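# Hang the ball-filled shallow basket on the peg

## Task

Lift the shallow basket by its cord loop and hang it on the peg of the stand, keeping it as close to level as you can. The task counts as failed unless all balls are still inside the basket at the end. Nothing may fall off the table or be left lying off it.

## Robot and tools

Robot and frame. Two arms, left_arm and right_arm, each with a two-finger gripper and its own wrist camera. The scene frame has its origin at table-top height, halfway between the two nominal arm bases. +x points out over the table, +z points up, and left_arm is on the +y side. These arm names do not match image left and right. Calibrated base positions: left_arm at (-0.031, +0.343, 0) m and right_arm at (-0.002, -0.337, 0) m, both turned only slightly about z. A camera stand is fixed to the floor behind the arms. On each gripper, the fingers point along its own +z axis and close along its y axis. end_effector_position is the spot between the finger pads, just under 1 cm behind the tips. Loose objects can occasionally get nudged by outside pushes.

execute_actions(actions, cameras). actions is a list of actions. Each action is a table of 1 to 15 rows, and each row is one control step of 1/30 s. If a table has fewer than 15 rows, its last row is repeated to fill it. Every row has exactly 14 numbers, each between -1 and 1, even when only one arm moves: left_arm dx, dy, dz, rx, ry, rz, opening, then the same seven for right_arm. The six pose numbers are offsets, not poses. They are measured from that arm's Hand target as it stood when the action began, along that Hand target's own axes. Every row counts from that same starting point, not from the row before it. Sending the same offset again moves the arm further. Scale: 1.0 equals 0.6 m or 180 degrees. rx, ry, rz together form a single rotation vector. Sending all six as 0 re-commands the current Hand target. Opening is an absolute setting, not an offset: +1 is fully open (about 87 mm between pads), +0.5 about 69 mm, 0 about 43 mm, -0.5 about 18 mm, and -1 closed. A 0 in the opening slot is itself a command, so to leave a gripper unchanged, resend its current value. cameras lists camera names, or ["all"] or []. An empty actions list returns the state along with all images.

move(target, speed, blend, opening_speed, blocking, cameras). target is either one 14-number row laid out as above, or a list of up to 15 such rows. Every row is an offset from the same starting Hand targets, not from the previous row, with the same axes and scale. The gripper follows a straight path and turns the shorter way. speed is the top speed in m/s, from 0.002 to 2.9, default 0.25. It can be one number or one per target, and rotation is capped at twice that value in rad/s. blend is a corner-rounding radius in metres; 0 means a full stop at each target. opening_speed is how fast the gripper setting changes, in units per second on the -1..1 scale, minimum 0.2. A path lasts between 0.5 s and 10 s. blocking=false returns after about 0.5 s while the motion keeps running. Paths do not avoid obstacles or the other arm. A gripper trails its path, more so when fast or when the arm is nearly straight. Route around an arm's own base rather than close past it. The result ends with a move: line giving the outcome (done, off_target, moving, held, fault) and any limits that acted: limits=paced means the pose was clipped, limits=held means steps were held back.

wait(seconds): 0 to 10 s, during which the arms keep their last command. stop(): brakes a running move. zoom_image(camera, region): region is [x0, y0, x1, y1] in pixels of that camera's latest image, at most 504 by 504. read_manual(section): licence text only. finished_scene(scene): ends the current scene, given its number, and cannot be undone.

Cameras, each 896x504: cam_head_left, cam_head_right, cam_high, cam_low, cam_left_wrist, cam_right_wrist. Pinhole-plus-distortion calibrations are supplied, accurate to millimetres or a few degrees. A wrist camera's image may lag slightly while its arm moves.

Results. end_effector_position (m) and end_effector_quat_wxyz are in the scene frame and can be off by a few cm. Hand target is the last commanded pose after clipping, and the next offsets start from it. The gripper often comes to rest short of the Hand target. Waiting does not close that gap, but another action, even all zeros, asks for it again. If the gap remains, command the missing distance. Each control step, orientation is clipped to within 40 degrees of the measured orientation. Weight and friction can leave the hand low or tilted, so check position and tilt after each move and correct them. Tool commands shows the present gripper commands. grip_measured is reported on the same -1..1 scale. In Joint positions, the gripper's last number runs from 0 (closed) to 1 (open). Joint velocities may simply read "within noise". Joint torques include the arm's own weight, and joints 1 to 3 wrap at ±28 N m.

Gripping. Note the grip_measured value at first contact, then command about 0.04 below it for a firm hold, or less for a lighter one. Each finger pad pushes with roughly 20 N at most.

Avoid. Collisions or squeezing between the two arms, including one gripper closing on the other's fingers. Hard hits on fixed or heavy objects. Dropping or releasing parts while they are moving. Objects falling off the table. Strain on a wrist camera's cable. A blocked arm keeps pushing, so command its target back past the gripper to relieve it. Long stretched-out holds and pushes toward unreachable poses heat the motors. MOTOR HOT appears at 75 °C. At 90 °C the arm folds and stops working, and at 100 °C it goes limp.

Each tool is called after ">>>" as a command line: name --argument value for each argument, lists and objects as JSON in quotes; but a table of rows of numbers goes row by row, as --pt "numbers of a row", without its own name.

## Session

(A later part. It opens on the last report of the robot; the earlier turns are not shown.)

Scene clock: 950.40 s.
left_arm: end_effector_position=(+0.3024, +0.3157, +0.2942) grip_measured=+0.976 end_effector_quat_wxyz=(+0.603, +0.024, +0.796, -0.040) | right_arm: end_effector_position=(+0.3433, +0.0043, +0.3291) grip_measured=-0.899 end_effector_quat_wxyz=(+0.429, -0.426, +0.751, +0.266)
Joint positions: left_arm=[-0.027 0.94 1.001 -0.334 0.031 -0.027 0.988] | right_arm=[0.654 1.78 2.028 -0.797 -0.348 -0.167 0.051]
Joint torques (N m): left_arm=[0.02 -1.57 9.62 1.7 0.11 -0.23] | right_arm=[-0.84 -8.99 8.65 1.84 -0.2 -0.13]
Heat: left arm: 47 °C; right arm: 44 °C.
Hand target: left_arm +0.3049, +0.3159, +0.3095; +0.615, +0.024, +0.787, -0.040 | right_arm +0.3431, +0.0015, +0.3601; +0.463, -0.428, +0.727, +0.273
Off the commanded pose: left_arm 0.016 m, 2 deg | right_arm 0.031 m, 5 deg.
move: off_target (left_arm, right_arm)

>>> move --target '[0, 0, 0, 0, 0, 0, 1, 0.0159, 0, -0.0026, 0, 0, 0, -1]' --speed 0.04 --cameras '["cam_right_wrist"]'

>>> zoom_image --camera "cam_right_wrist" --region '[310, 200, 600, 450]'

Scene clock: 1001.93 s.
left_arm: end_effector_position=(+0.3024, +0.3157, +0.2942) grip_measured=+0.976 end_effector_quat_wxyz=(+0.603, +0.024, +0.796, -0.040) | right_arm: end_effector_position=(+0.3433, +0.0006, +0.3268) grip_measured=-0.899 end_effector_quat_wxyz=(+0.430, -0.426, +0.750, +0.266)
Joint positions: left_arm=[-0.027 0.94 1.001 -0.334 0.031 -0.027 0.988] | right_arm=[0.647 1.763 1.996 -0.781 -0.354 -0.171 0.051]
Joint torques (N m): left_arm=[-0.06 -1.42 9.68 1.71 0.06 -0.22] | right_arm=[-0.73 -10.26 5.2 2.06 -0.22 -0.14]
Heat: left arm: 49 °C; right arm: 46 °C.
Hand target: left_arm +0.3049, +0.3159, +0.3095; +0.615, +0.024, +0.787, -0.040 | right_arm +0.3404, -0.0033, +0.3522; +0.463, -0.428, +0.727, +0.273
Off the commanded pose: left_arm 0.016 m, 2 deg | right_arm 0.026 m, 5 deg.
move: off_target (left_arm, right_arm)
camera_calibration:
cam_right_wrist: T_world_to_cam=[[0.871492, -0.490119, -0.0168731, -0.297414], [-0.482914, -0.85167, -0.203597, 0.257026], [0.0854167, 0.185582, -0.978909, 0.436202], [0, 0, 0, 1]] pos_world=[0.346056, -0.00781808, 0.474313]
Images, in order (width x height): cam_right_wrist 896x504.

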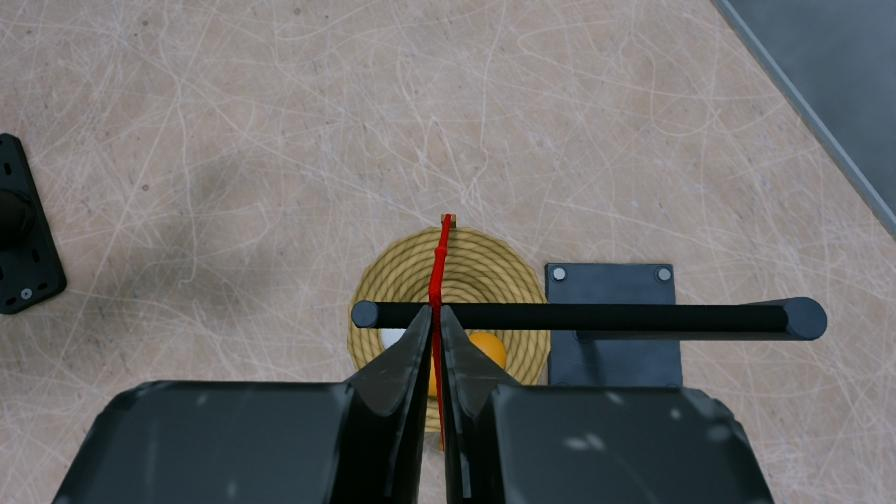

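Scaled by 1.738 from the camera's 896x504 image, which has a finer 1280x720 frame.

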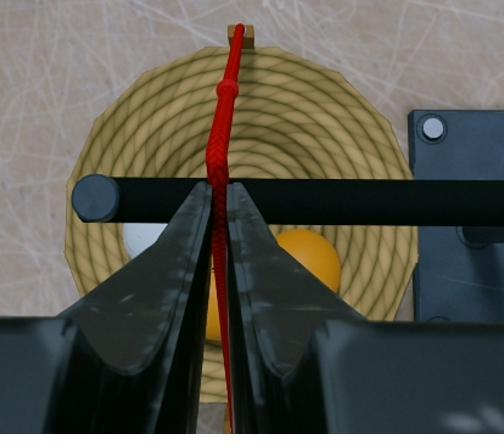

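>>> move --target '[0, 0, 0, 0, 0, 0, 1, 0.0119, 0, -0.0019, 0, 0, 0, -1]' --speed 0.04 --cameras '["cam_right_wrist", "cam_low", "cam_head_left", "cam_head_right"]'

>>> zoom_image --camera "cam_low" --region '[430, 170, 500, 250]'

>>> zoom_image --camera "cam_head_left" --region '[360, 150, 500, 310]'

>>> zoom_image --camera "cam_head_right" --region '[350, 150, 490, 310]'

Scene clock: 1016.47 s.
left_arm: end_effector_position=(+0.3024, +0.3157, +0.2942) grip_measured=+0.976 end_effector_quat_wxyz=(+0.603, +0.024, +0.796, -0.040) | right_arm: end_effector_position=(+0.3411, -0.0033, +0.3216) grip_measured=-0.899 end_effector_quat_wxyz=(+0.430, -0.426, +0.750, +0.266)
Joint positions: left_arm=[-0.027 0.94 1.001 -0.334 0.031 -0.027 0.988] | right_arm=[0.642 1.734 1.936 -0.75 -0.358 -0.173 0.051]
Joint torques (N m): left_arm=[-0.05 -1.46 9.47 1.71 0.1 -0.25] | right_arm=[-0.73 -10.09 5.26 2.05 -0.21 -0.14]
Heat: left arm: 49 °C; right arm: 47 °C.
Hand target: left_arm +0.3049, +0.3159, +0.3095; +0.615, +0.024, +0.787, -0.040 | right_arm +0.3385, -0.0069, +0.3462; +0.463, -0.428, +0.727, +0.273
Off the commanded pose: left_arm 0.016 m, 2 deg | right_arm 0.025 m, 5 deg.
move: off_target (left_arm, right_arm)
camera_calibration:
cam_right_wrist: T_world_to_cam=[[0.871409, -0.490274, -0.0166516, -0.297536], [-0.482922, -0.851386, -0.204764, 0.251982], [0.0862134, 0.186474, -0.97867, 0.431577], [0, 0, 0, 1]] pos_world=[0.343755, -0.0118186, 0.469013]
Images, in order (width x height): cam_head_left 896x504, cam_head_right 896x504, cam_low 896x504, cam_right_wrist 896x504.

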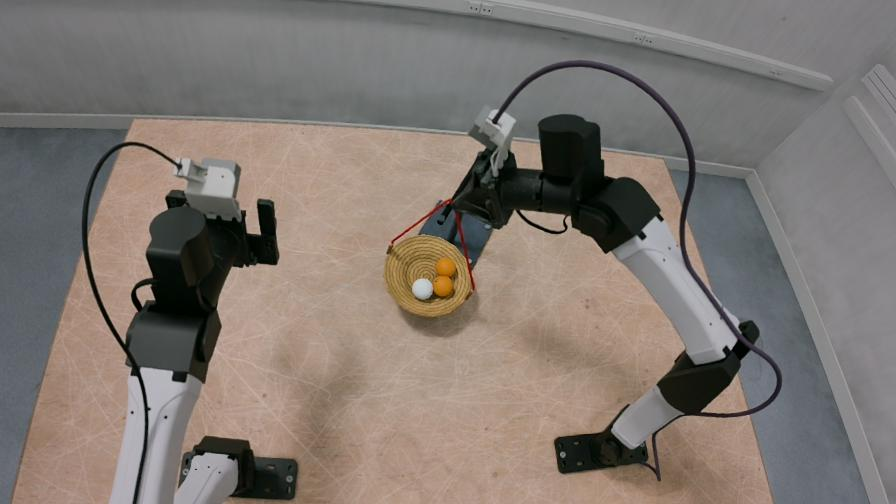

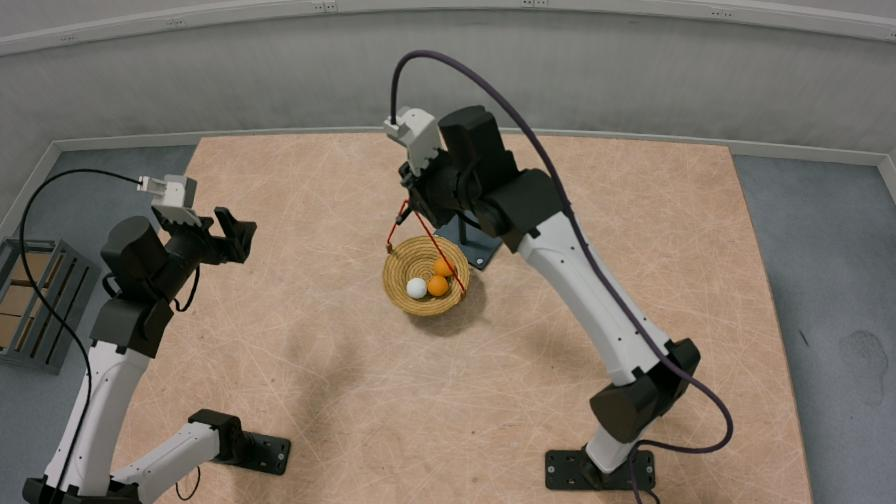

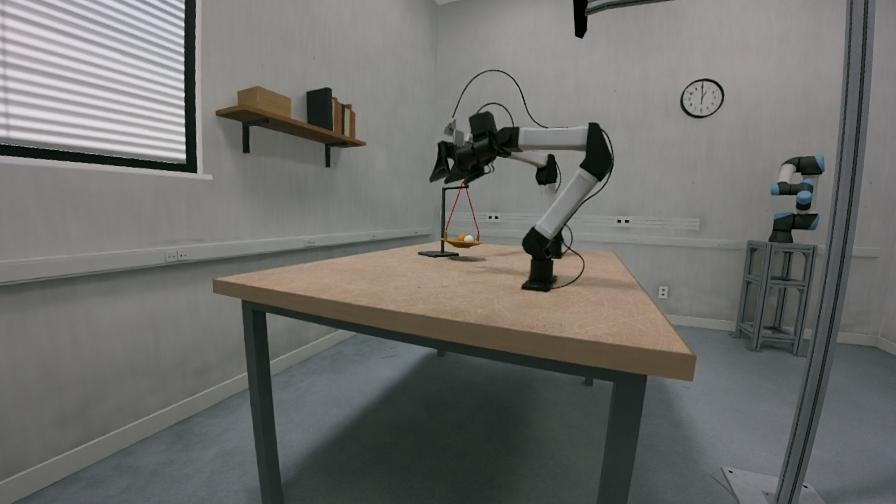

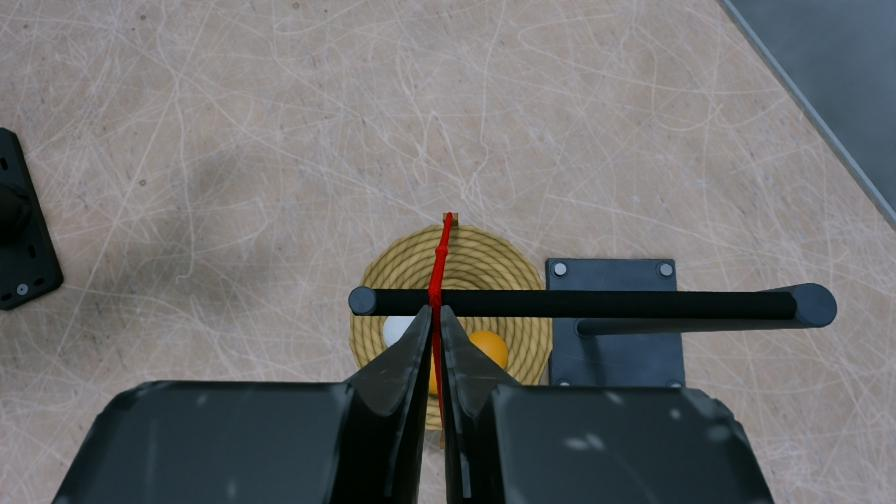

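Scaled by 6.300 from the camera's 896x504 image, which has a finer 1280x720 frame.

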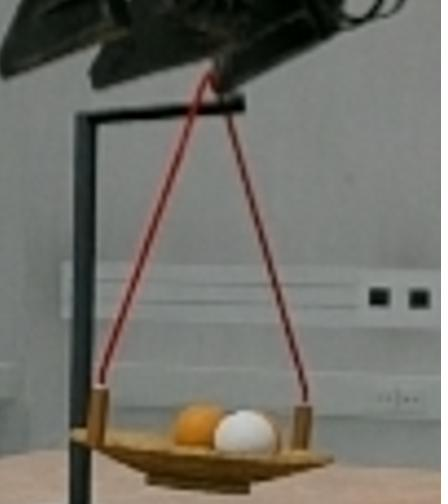

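Scaled by 3.150 from the camera's 896x504 image, which has a finer 1280x720 frame.

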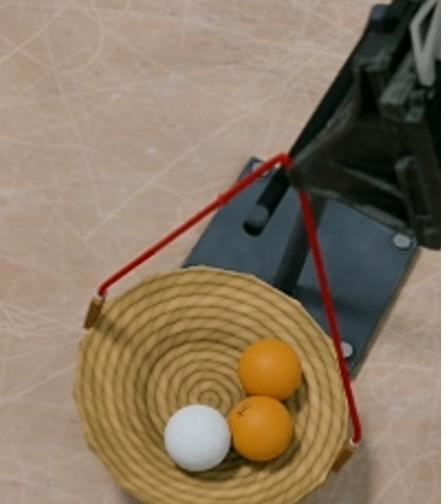

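Scaled by 3.150 from the camera's 896x504 image, which has a finer 1280x720 frame.

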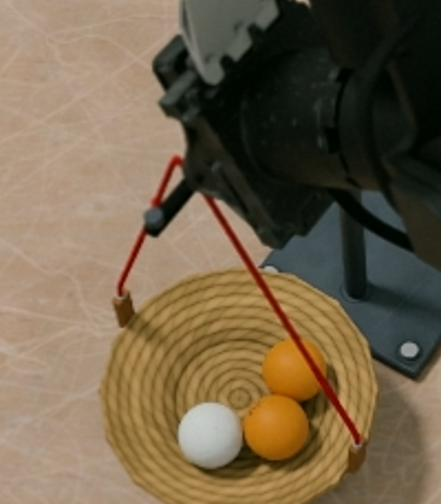

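>>> move --target '[0, 0, 0, 0, 0, 0, 1, -0.0079, 0, 0.0031, 0, 0, 0, -1]' --speed 0.03

Scene clock: 1038.47 s.
left_arm: end_effector_position=(+0.3024, +0.3157, +0.2942) grip_measured=+0.976 end_effector_quat_wxyz=(+0.603, +0.024, +0.796, -0.040) | right_arm: end_effector_position=(+0.3412, -0.0033, +0.3216) grip_measured=-0.899 end_effector_quat_wxyz=(+0.431, -0.426, +0.750, +0.266)
Joint positions: left_arm=[-0.027 0.94 1.001 -0.334 0.031 -0.027 0.988] | right_arm=[0.642 1.734 1.936 -0.75 -0.358 -0.173 0.051]
Joint torques (N m): left_arm=[0.02 -1.51 9.62 1.7 0.1 -0.22] | right_arm=[-0.42 -8.77 7.92 1.93 -0.16 -0.09]
Heat: left arm: 50 °C; right arm: 48 °C.
Hand target: left_arm +0.3049, +0.3159, +0.3095; +0.615, +0.024, +0.787, -0.040 | right_arm +0.3403, -0.0037, +0.3496; +0.463, -0.428, +0.727, +0.273
Off the commanded pose: left_arm 0.016 m, 2 deg | right_arm 0.028 m, 5 deg.
move: off_target (left_arm, right_arm)

>>> move --target '[0, 0, 0, 0, 0, 0, 1, -0.0103, 0, 0.0063, 0, 0, 0, -1]' --speed 0.03

Scene clock: 1042.57 s.
left_arm: end_effector_position=(+0.3024, +0.3157, +0.2942) grip_measured=+0.976 end_effector_quat_wxyz=(+0.603, +0.024, +0.796, -0.040) | right_arm: end_effector_position=(+0.3409, -0.0035, +0.3382) grip_measured=-0.899 end_effector_quat_wxyz=(+0.444, -0.425, +0.742, +0.268)
Joint positions: left_arm=[-0.027 0.94 1.001 -0.334 0.031 -0.027 0.988] | right_arm=[0.642 1.734 1.983 -0.766 -0.358 -0.173 0.051]
Joint torques (N m): left_arm=[-0.06 -1.36 9.61 1.68 0.07 -0.25] | right_arm=[0.28 -6.08 8.72 1.89 -0.12 -0.05]
Heat: left arm: 50 °C; right arm: 48 °C.
Hand target: left_arm +0.3049, +0.3159, +0.3095; +0.615, +0.024, +0.787, -0.040 | right_arm +0.3432, +0.0016, +0.3538; +0.463, -0.428, +0.727, +0.273
Off the commanded pose: left_arm 0.016 m, 2 deg | right_arm 0.016 m, 3 deg.
move: off_target (left_arm, right_arm)

>>> move --target '[0, 0, 0, 0, 0, 0, 1, 0.0151, 0, 0.007, 0, 0, 0, -1]' --speed 0.03

Scene clock: 1051.40 s.
left_arm: end_effector_position=(+0.3024, +0.3157, +0.2942) grip_measured=+0.976 end_effector_quat_wxyz=(+0.603, +0.024, +0.796, -0.040) | right_arm: end_effector_position=(+0.3431, -0.0018, +0.3333) grip_measured=-0.899 end_effector_quat_wxyz=(+0.445, -0.425, +0.742, +0.268)
Joint positions: left_arm=[-0.027 0.94 1.001 -0.334 0.031 -0.027 0.988] | right_arm=[0.642 1.734 1.96 -0.742 -0.358 -0.173 0.051]
Joint torques (N m): left_arm=[-0.01 -1.39 9.58 1.71 0.09 -0.23] | right_arm=[0.25 -7.62 5.31 2.08 -0.13 -0.06]
Heat: left arm: 50 °C; right arm: 46 °C.
Hand target: left_arm +0.3049, +0.3159, +0.3095; +0.615, +0.024, +0.787, -0.040 | right_arm +0.3432, +0.0015, +0.3438; +0.463, -0.428, +0.727, +0.273
Off the commanded pose: left_arm 0.016 m, 2 deg | right_arm 0.011 m, 3 deg.
move: off_target (left_arm, right_arm)

>>> move --target '[0, 0, 0, 0, 0, 0, 1, 0.0172, 0, 0.0025, 0, 0, 0, -1]' --speed 0.03 --cameras '["cam_right_wrist", "cam_low"]'

>>> zoom_image --camera "cam_low" --region '[430, 170, 500, 250]'

>>> zoom_image --camera "cam_right_wrist" --region '[310, 200, 600, 450]'

Scene clock: 1060.40 s.
left_arm: end_effector_position=(+0.3024, +0.3157, +0.2942) grip_measured=+0.976 end_effector_quat_wxyz=(+0.603, +0.024, +0.796, -0.040) | right_arm: end_effector_position=(+0.3443, -0.0005, +0.3158) grip_measured=-0.899 end_effector_quat_wxyz=(+0.437, -0.426, +0.746, +0.268)
Joint positions: left_arm=[-0.027 0.94 1.001 -0.334 0.031 -0.027 0.988] | right_arm=[0.642 1.724 1.886 -0.694 -0.359 -0.173 0.05]
Joint torques (N m): left_arm=[-0.02 -1.43 9.55 1.7 0.08 -0.25] | right_arm=[-0.09 -9.29 5.03 2.07 -0.13 -0.09]
Heat: left arm: 51 °C; right arm: 46 °C.
Hand target: left_arm +0.3049, +0.3159, +0.3095; +0.615, +0.024, +0.787, -0.040 | right_arm +0.3418, -0.0011, +0.3338; +0.463, -0.428, +0.727, +0.273
Off the commanded pose: left_arm 0.016 m, 2 deg | right_arm 0.018 m, 4 deg.
move: off_target (left_arm, right_arm)
camera_calibration:
cam_right_wrist: T_world_to_cam=[[0.872285, -0.488881, -0.0106683, -0.301234], [-0.478992, -0.849844, -0.219843, 0.258082], [0.0984108, 0.196876, -0.975477, 0.419987], [0, 0, 0, 1]] pos_world=[0.34505, -0.0106236, 0.463212]
Images, in order (width x height): cam_low 896x504, cam_right_wrist 896x504.

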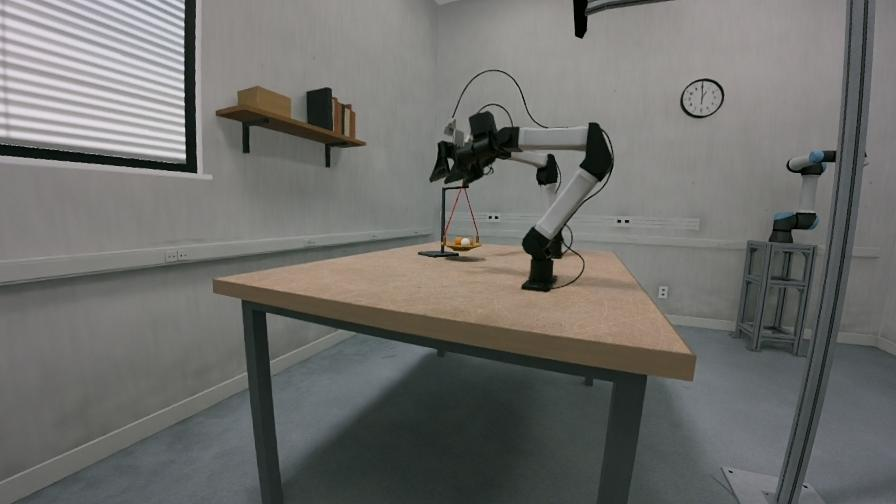

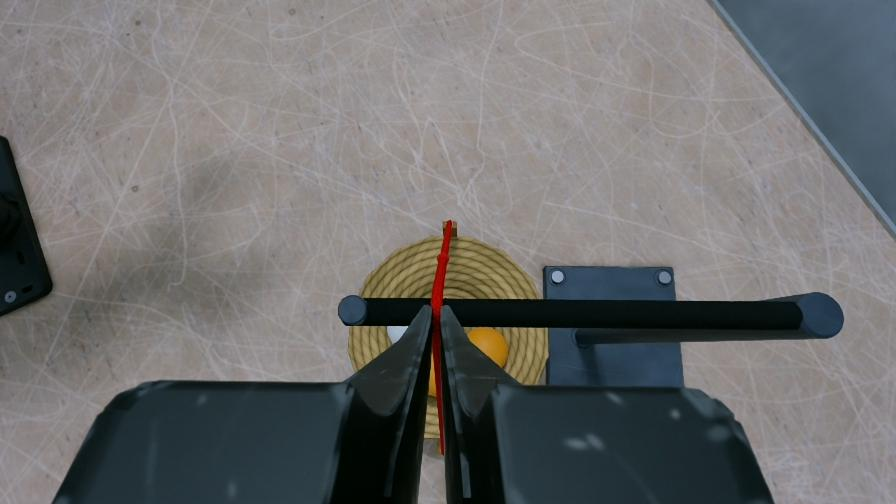

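Scaled by 6.300 from the camera's 896x504 image, which has a finer 1280x720 frame.

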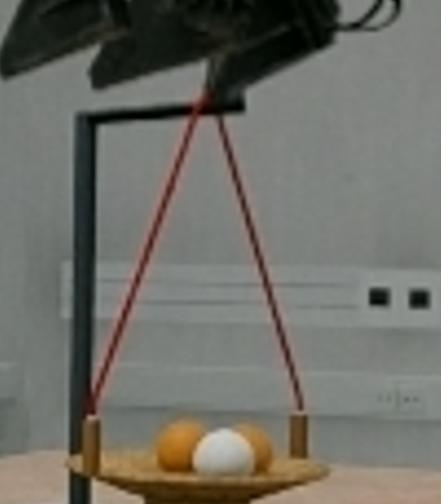

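Scaled by 1.738 from the camera's 896x504 image, which has a finer 1280x720 frame.

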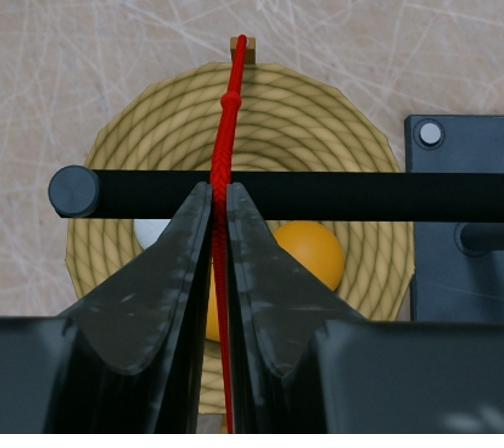

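>>> move --target '[0, 0, 0, 0, 0, 0, 1, 0, 0, 0, 0, 0, 0, -0.75]' --opening_speed 0.2 --speed 0.03 --cameras '["cam_right_wrist", "cam_low"]'

>>> zoom_image --camera "cam_low" --region '[430, 170, 500, 250]'

>>> zoom_image --camera "cam_right_wrist" --region '[310, 200, 600, 450]'

Scene clock: 1120.77 s.
left_arm: end_effector_position=(+0.3024, +0.3157, +0.2942) grip_measured=+0.976 end_effector_quat_wxyz=(+0.603, +0.024, +0.796, -0.040) | right_arm: end_effector_position=(+0.3479, +0.0023, +0.3215) grip_measured=-0.750 end_effector_quat_wxyz=(+0.450, -0.425, +0.738, +0.269)
Joint positions: left_arm=[-0.027 0.94 1.001 -0.334 0.031 -0.027 0.988] | right_arm=[0.642 1.724 1.886 -0.664 -0.36 -0.173 0.125]
Joint torques (N m): left_arm=[-0.02 -1.43 9.61 1.68 0.11 -0.25] | right_arm=[-0.05 -9.29 4.94 1.83 -0.13 -0.09]
Heat: left arm: 52 °C; right arm: 50 °C.
Hand target: left_arm +0.3049, +0.3159, +0.3095; +0.615, +0.024, +0.787, -0.040 | right_arm +0.3417, -0.0010, +0.3338; +0.463, -0.428, +0.727, +0.273
Off the commanded pose: left_arm 0.016 m, 2 deg | right_arm 0.014 m, 2 deg.
move: off_target (left_arm, right_arm)
camera_calibration:
cam_right_wrist: T_world_to_cam=[[0.872587, -0.488457, 0.00105151, -0.306752], [-0.473105, -0.845694, -0.246927, 0.2702], [0.121502, 0.214968, -0.969034, 0.414503], [0, 0, 0, 1]] pos_world=[0.345138, -0.010433, 0.46871]
Images, in order (width x height): cam_low 896x504, cam_right_wrist 896x504.

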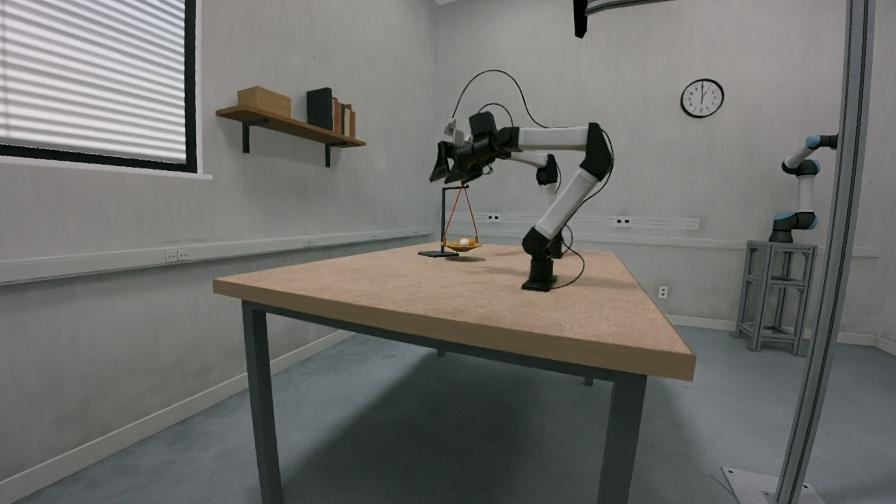

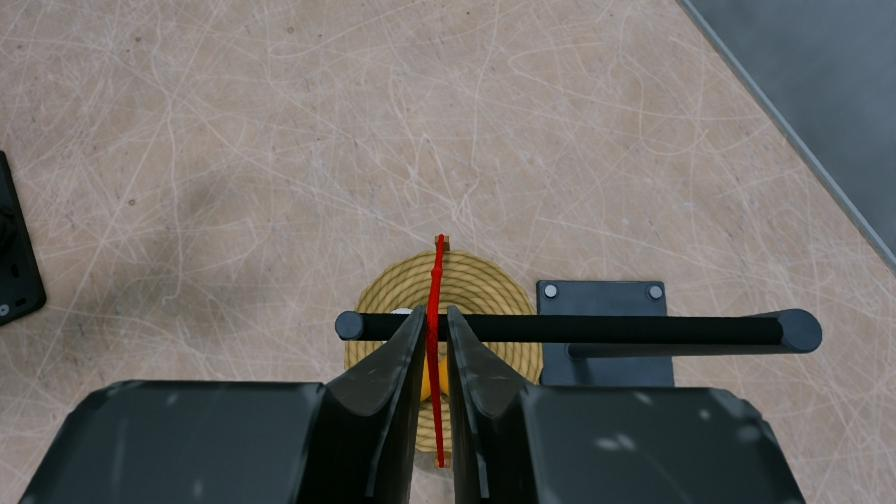

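Scaled by 6.300 from the camera's 896x504 image, which has a finer 1280x720 frame.

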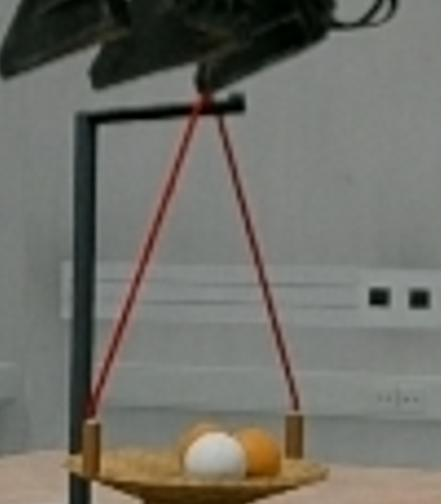

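Scaled by 1.738 from the camera's 896x504 image, which has a finer 1280x720 frame.

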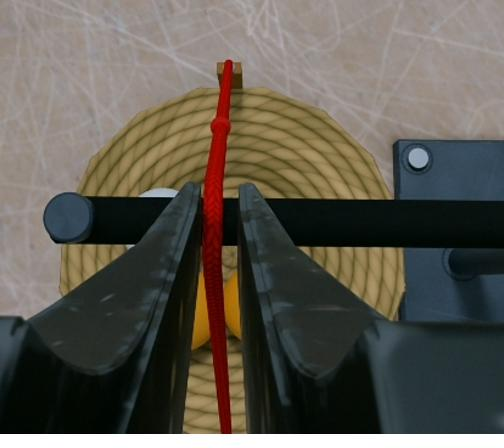

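>>> move --target '[0, 0, 0, 0, 0, 0, 1, 0, 0, 0, 0, 0, 0, -0.4]' --opening_speed 0.25 --speed 0.03 --cameras '["cam_right_wrist", "cam_low"]'

>>> zoom_image --camera "cam_low" --region '[430, 170, 500, 250]'

Scene clock: 1129.87 s.
left_arm: end_effector_position=(+0.3024, +0.3157, +0.2942) grip_measured=+0.976 end_effector_quat_wxyz=(+0.603, +0.024, +0.796, -0.040) | right_arm: end_effector_position=(+0.3480, +0.0024, +0.3216) grip_measured=-0.400 end_effector_quat_wxyz=(+0.450, -0.425, +0.738, +0.269)
Joint positions: left_arm=[-0.027 0.94 1.001 -0.334 0.031 -0.027 0.988] | right_arm=[0.642 1.724 1.886 -0.663 -0.36 -0.173 0.3]
Joint torques (N m): left_arm=[-0.09 -1.46 9.57 1.72 0.11 -0.27] | right_arm=[-0.06 -9.24 5.01 1.82 -0.14 -0.09]
Heat: left arm: 52 °C; right arm: 50 °C.
Hand target: left_arm +0.3049, +0.3159, +0.3095; +0.615, +0.024, +0.787, -0.040 | right_arm +0.3417, -0.0010, +0.3338; +0.463, -0.428, +0.727, +0.273
Off the commanded pose: left_arm 0.016 m, 2 deg | right_arm 0.014 m, 2 deg.
move: off_target (left_arm, right_arm)
camera_calibration:
cam_right_wrist: T_world_to_cam=[[0.872567, -0.488493, 0.00121046, -0.306907], [-0.473065, -0.845622, -0.247252, 0.270411], [0.121804, 0.215171, -0.96895, 0.414447], [0, 0, 0, 1]] pos_world=[0.345237, -0.0104331, 0.46881]
Images, in order (width x height): cam_low 896x504, cam_right_wrist 896x504.

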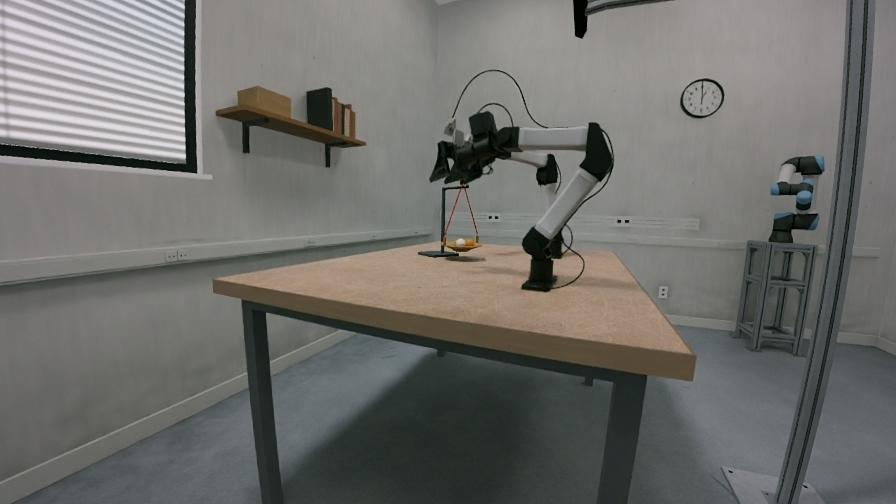

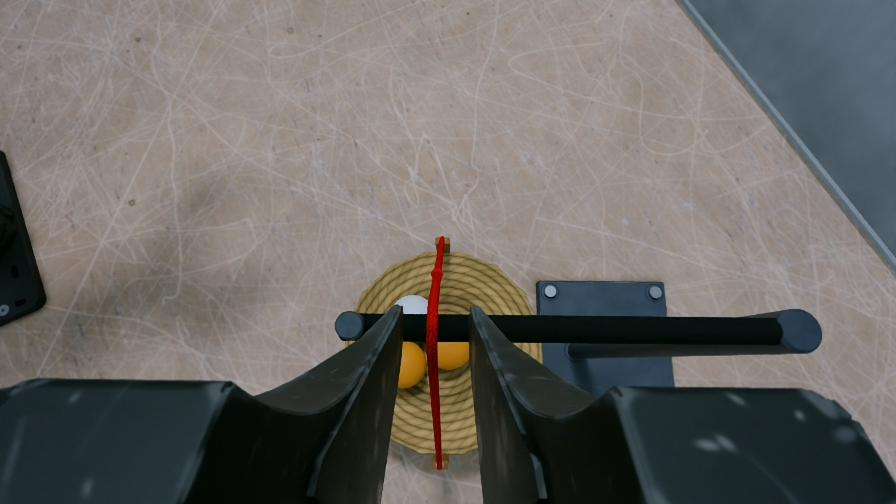

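Scaled by 6.300 from the camera's 896x504 image, which has a finer 1280x720 frame.

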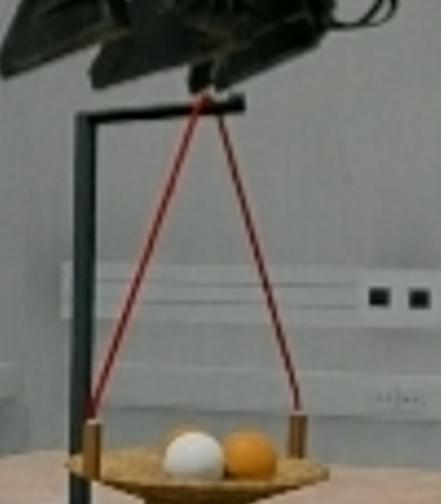

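>>> wait --seconds 0.5 --cameras '["cam_head_left", "cam_head_right", "cam_low", "cam_high"]'

>>> zoom_image --camera "cam_head_left" --region '[370, 180, 490, 330]'

>>> zoom_image --camera "cam_head_right" --region '[365, 180, 485, 330]'

>>> zoom_image --camera "cam_low" --region '[430, 210, 490, 260]'

>>> zoom_image --camera "cam_high" --region '[350, 150, 500, 300]'

Scene clock: 1138.07 s.
left_arm: end_effector_position=(+0.3024, +0.3157, +0.2942) grip_measured=+0.976 end_effector_quat_wxyz=(+0.603, +0.024, +0.796, -0.040) | right_arm: end_effector_position=(+0.3480, +0.0024, +0.3216) grip_measured=-0.400 end_effector_quat_wxyz=(+0.450, -0.425, +0.738, +0.269)
Joint positions: left_arm=[-0.027 0.94 1.001 -0.334 0.031 -0.027 0.988] | right_arm=[0.642 1.724 1.886 -0.663 -0.36 -0.173 0.3]
Joint torques (N m): left_arm=[0.09 -1.48 9.54 1.69 0.1 -0.25] | right_arm=[-0.08 -9.26 4.98 1.82 -0.13 -0.09]
Heat: left arm: 52 °C; right arm: 50 °C.
Hand target: left_arm +0.3049, +0.3159, +0.3095; +0.615, +0.024, +0.787, -0.040 | right_arm +0.3417, -0.0010, +0.3338; +0.463, -0.428, +0.727, +0.273
Tool commands: left_gripper/opening=+1.0 right_gripper/opening=-0.4
Off the commanded pose: left_arm 0.016 m, 2 deg | right_arm 0.014 m, 2 deg.
wait: 0.50 s; at rest from the start
Images, in order (width x height): cam_head_left 896x504, cam_head_right 896x504, cam_high 896x504, cam_low 896x504.

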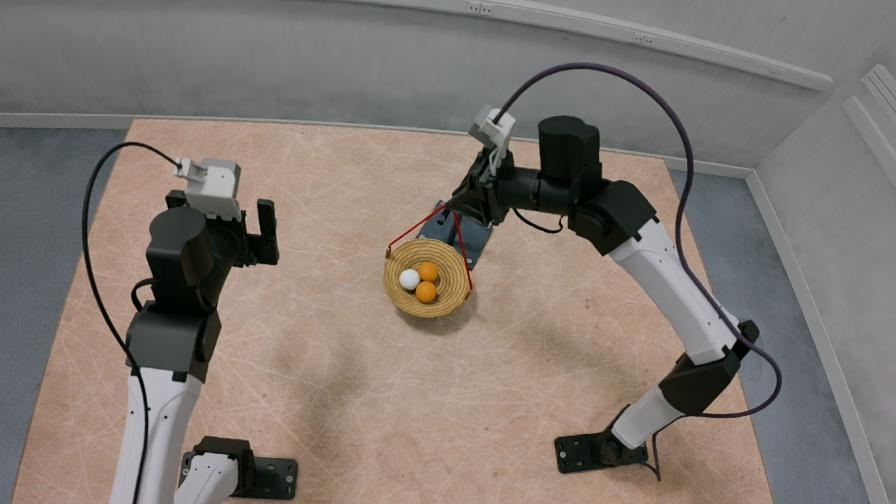

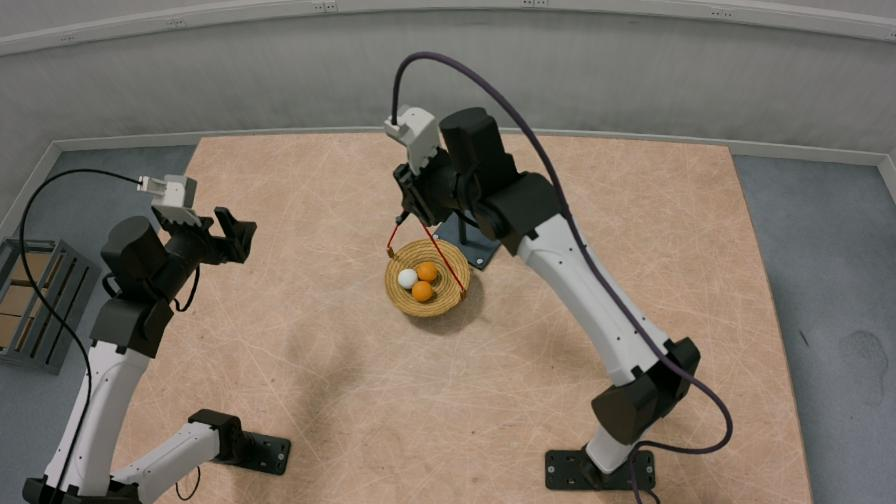

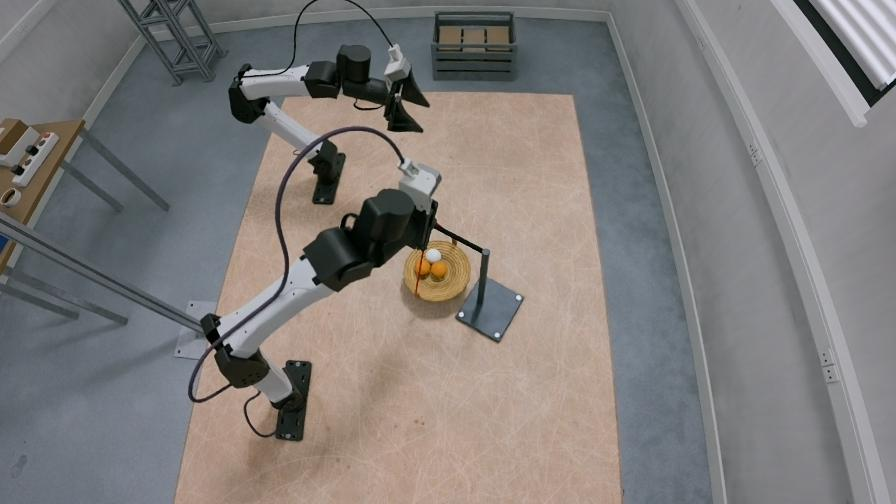

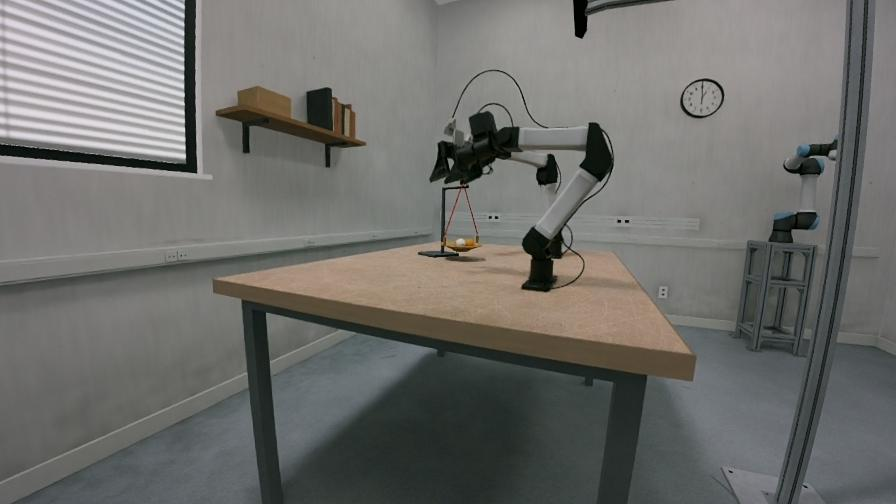

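Scaled by 3.360 from the camera's 896x504 image, which has a finer 1280x720 frame.

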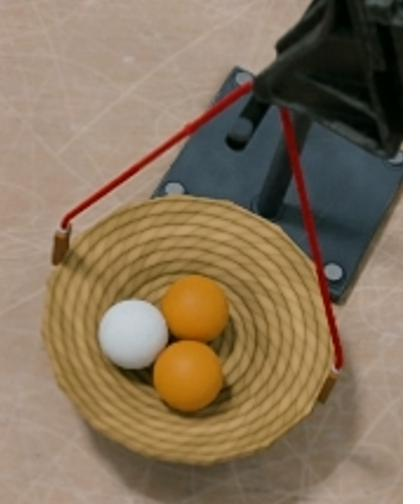

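Scaled by 3.360 from the camera's 896x504 image, which has a finer 1280x720 frame.

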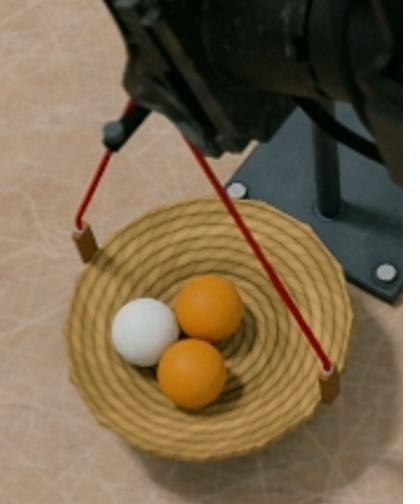

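Scaled by 8.400 from the camera's 896x504 image, which has a finer 1280x720 frame.

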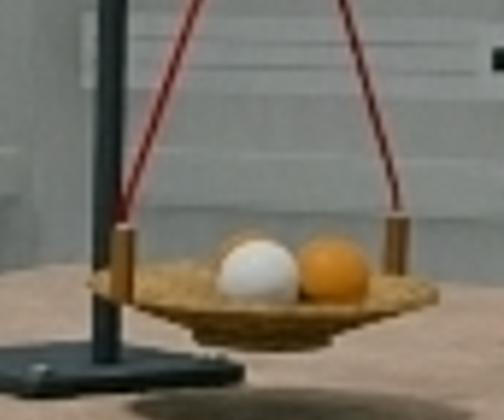

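Scaled by 3.360 from the camera's 896x504 image, which has a finer 1280x720 frame.

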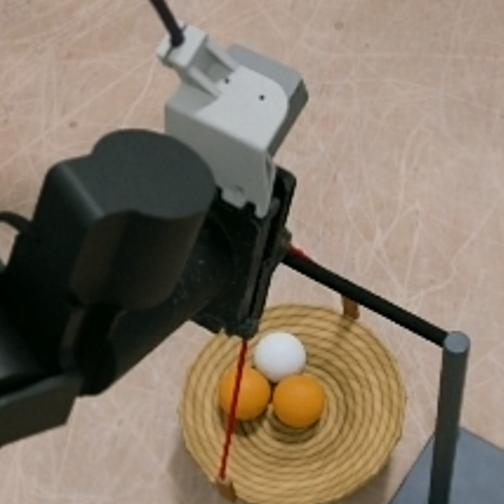

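>>> zoom_image --camera "cam_low" --region '[415, 175, 485, 265]'

Scaled by 5.600 from the camera's 896x504 image, which has a finer 1280x720 frame.

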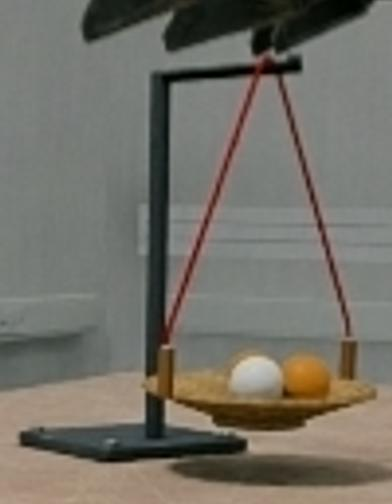

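>>> move --pt "0 0 0 0 0 0 1 -0.0755 0 -0.0352 0 0 0 -0.4" --pt "0 0 0 0 0 0 1 -0.0755 0 -0.2352 0 0 0 -0.4" --speed '[0.05, 0.08]' --blend 0.015 --cameras '["all"]'

>>> zoom_image --camera "cam_low" --region '[430, 210, 490, 260]'

>>> zoom_image --camera "cam_head_left" --region '[370, 180, 490, 330]'

>>> zoom_image --camera "cam_head_right" --region '[365, 180, 485, 330]'

Scene clock: 1194.70 s.
left_arm: end_effector_position=(+0.3024, +0.3157, +0.2942) grip_measured=+0.976 end_effector_quat_wxyz=(+0.603, +0.024, +0.796, -0.040) | right_arm: end_effector_position=(+0.2967, -0.0907, +0.4215) grip_measured=-0.400 end_effector_quat_wxyz=(+0.449, -0.423, +0.738, +0.273)
Joint positions: left_arm=[-0.027 0.94 1.001 -0.334 0.031 -0.027 0.988] | right_arm=[0.476 1.665 2.334 -1.206 -0.508 -0.258 0.3]
Joint torques (N m): left_arm=[0.06 -1.51 9.57 1.68 0.11 -0.25] | right_arm=[-0.7 -6.15 6.24 1.58 -0.19 -0.12]
Heat: left arm: 53 °C; right arm: 51 °C.
Hand target: left_arm +0.3049, +0.3159, +0.3095; +0.615, +0.024, +0.787, -0.040 | right_arm +0.2891, -0.0962, +0.4345; +0.463, -0.428, +0.727, +0.273
Off the commanded pose: left_arm 0.016 m, 2 deg | right_arm 0.016 m, 2 deg.
move: off_target (left_arm, right_arm)
camera_calibration:
cam_left_wrist: T_world_to_cam=[[-0.109498, -0.992733, 0.0499058, 0.32878], [-0.907578, 0.0793779, -0.412312, 0.390879], [0.405355, -0.0904407, -0.909675, 0.316045], [0, 0, 0, 1]] pos_world=[0.262644, 0.323947, 0.432254]
cam_right_wrist: T_world_to_cam=[[0.873142, -0.487432, -0.00578585, -0.30483], [-0.473315, -0.844896, -0.249246, 0.193028], [0.116602, 0.220365, -0.968423, 0.539288], [0, 0, 0, 1]] pos_world=[0.29464, -0.104336, 0.568606]

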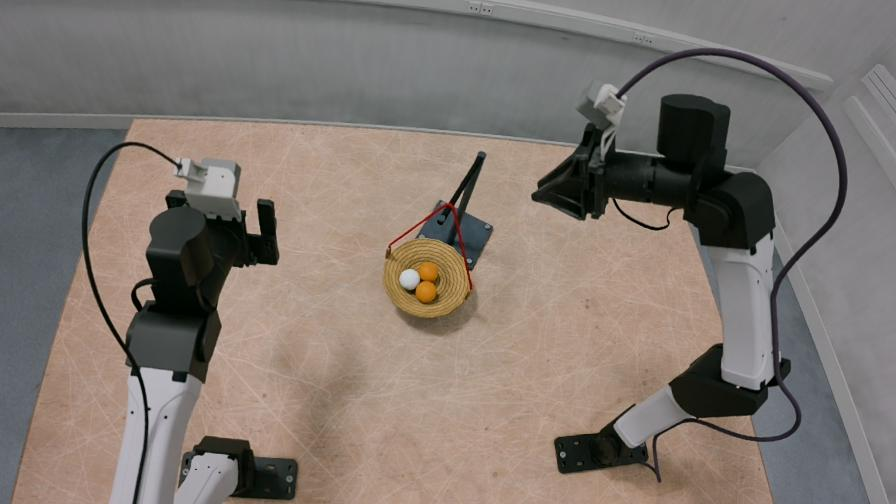

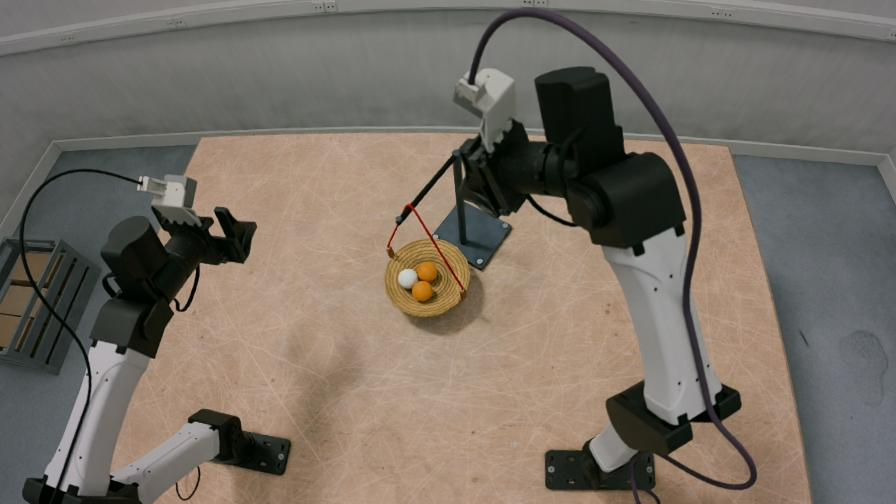

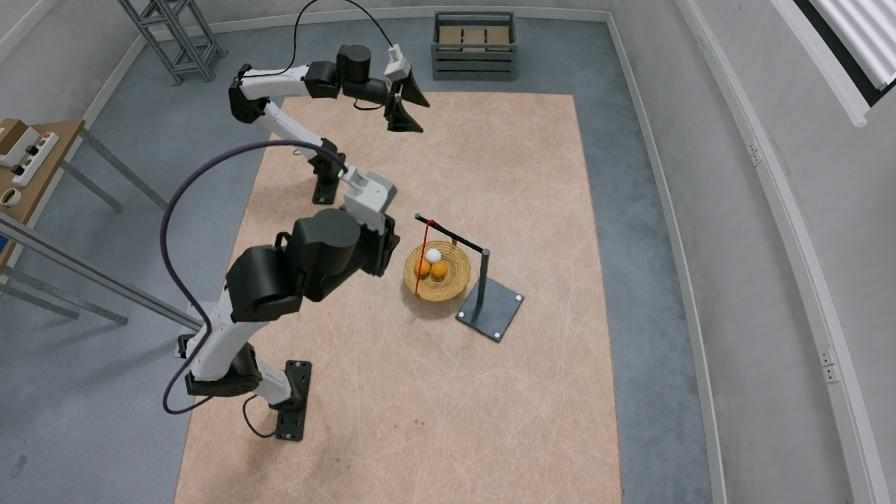

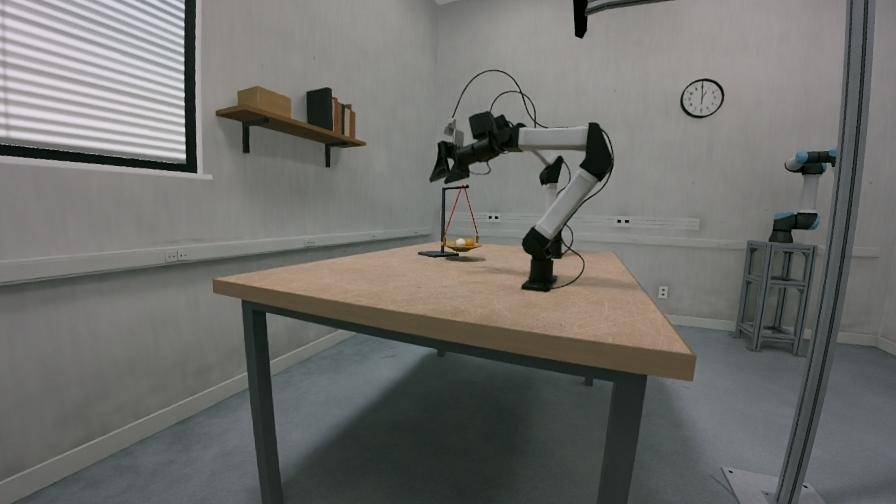

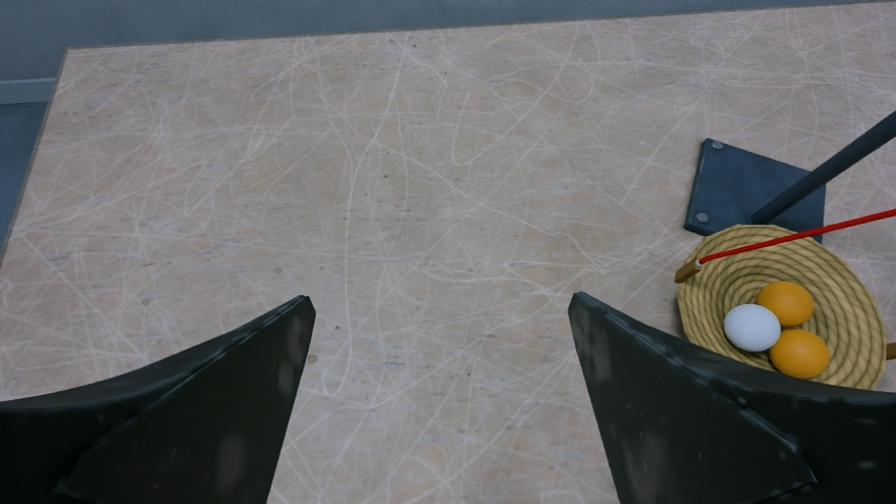

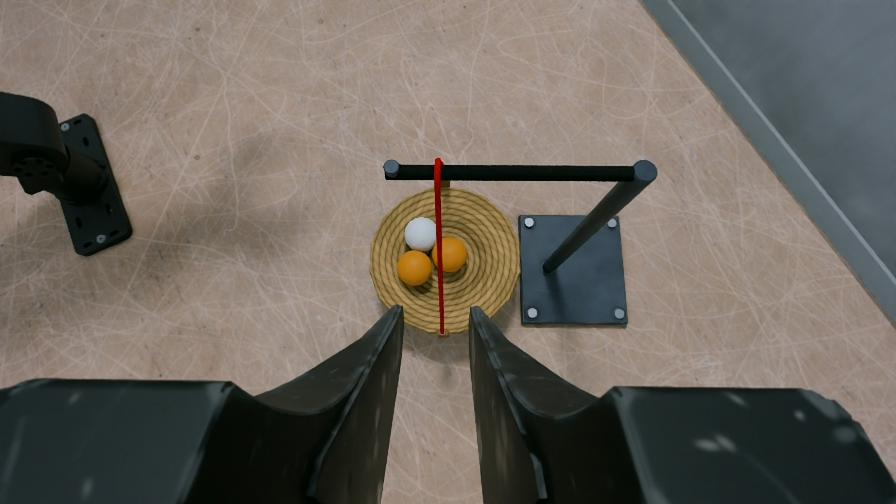

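Scaled by 8.400 from the camera's 896x504 image, which has a finer 1280x720 frame.

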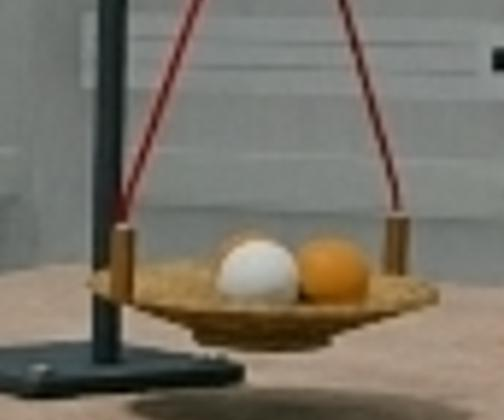

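Scaled by 3.360 from the camera's 896x504 image, which has a finer 1280x720 frame.

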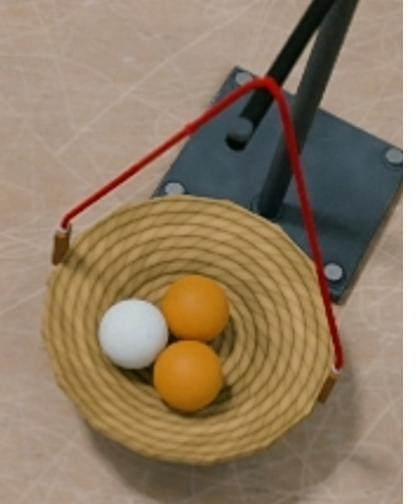

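Scaled by 3.360 from the camera's 896x504 image, which has a finer 1280x720 frame.

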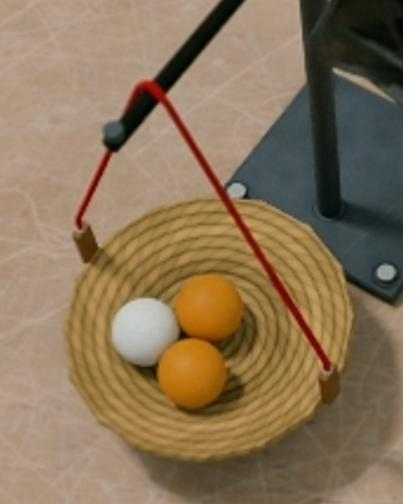

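>>> finished_scene --scene 3

The scene is finished: the task was done.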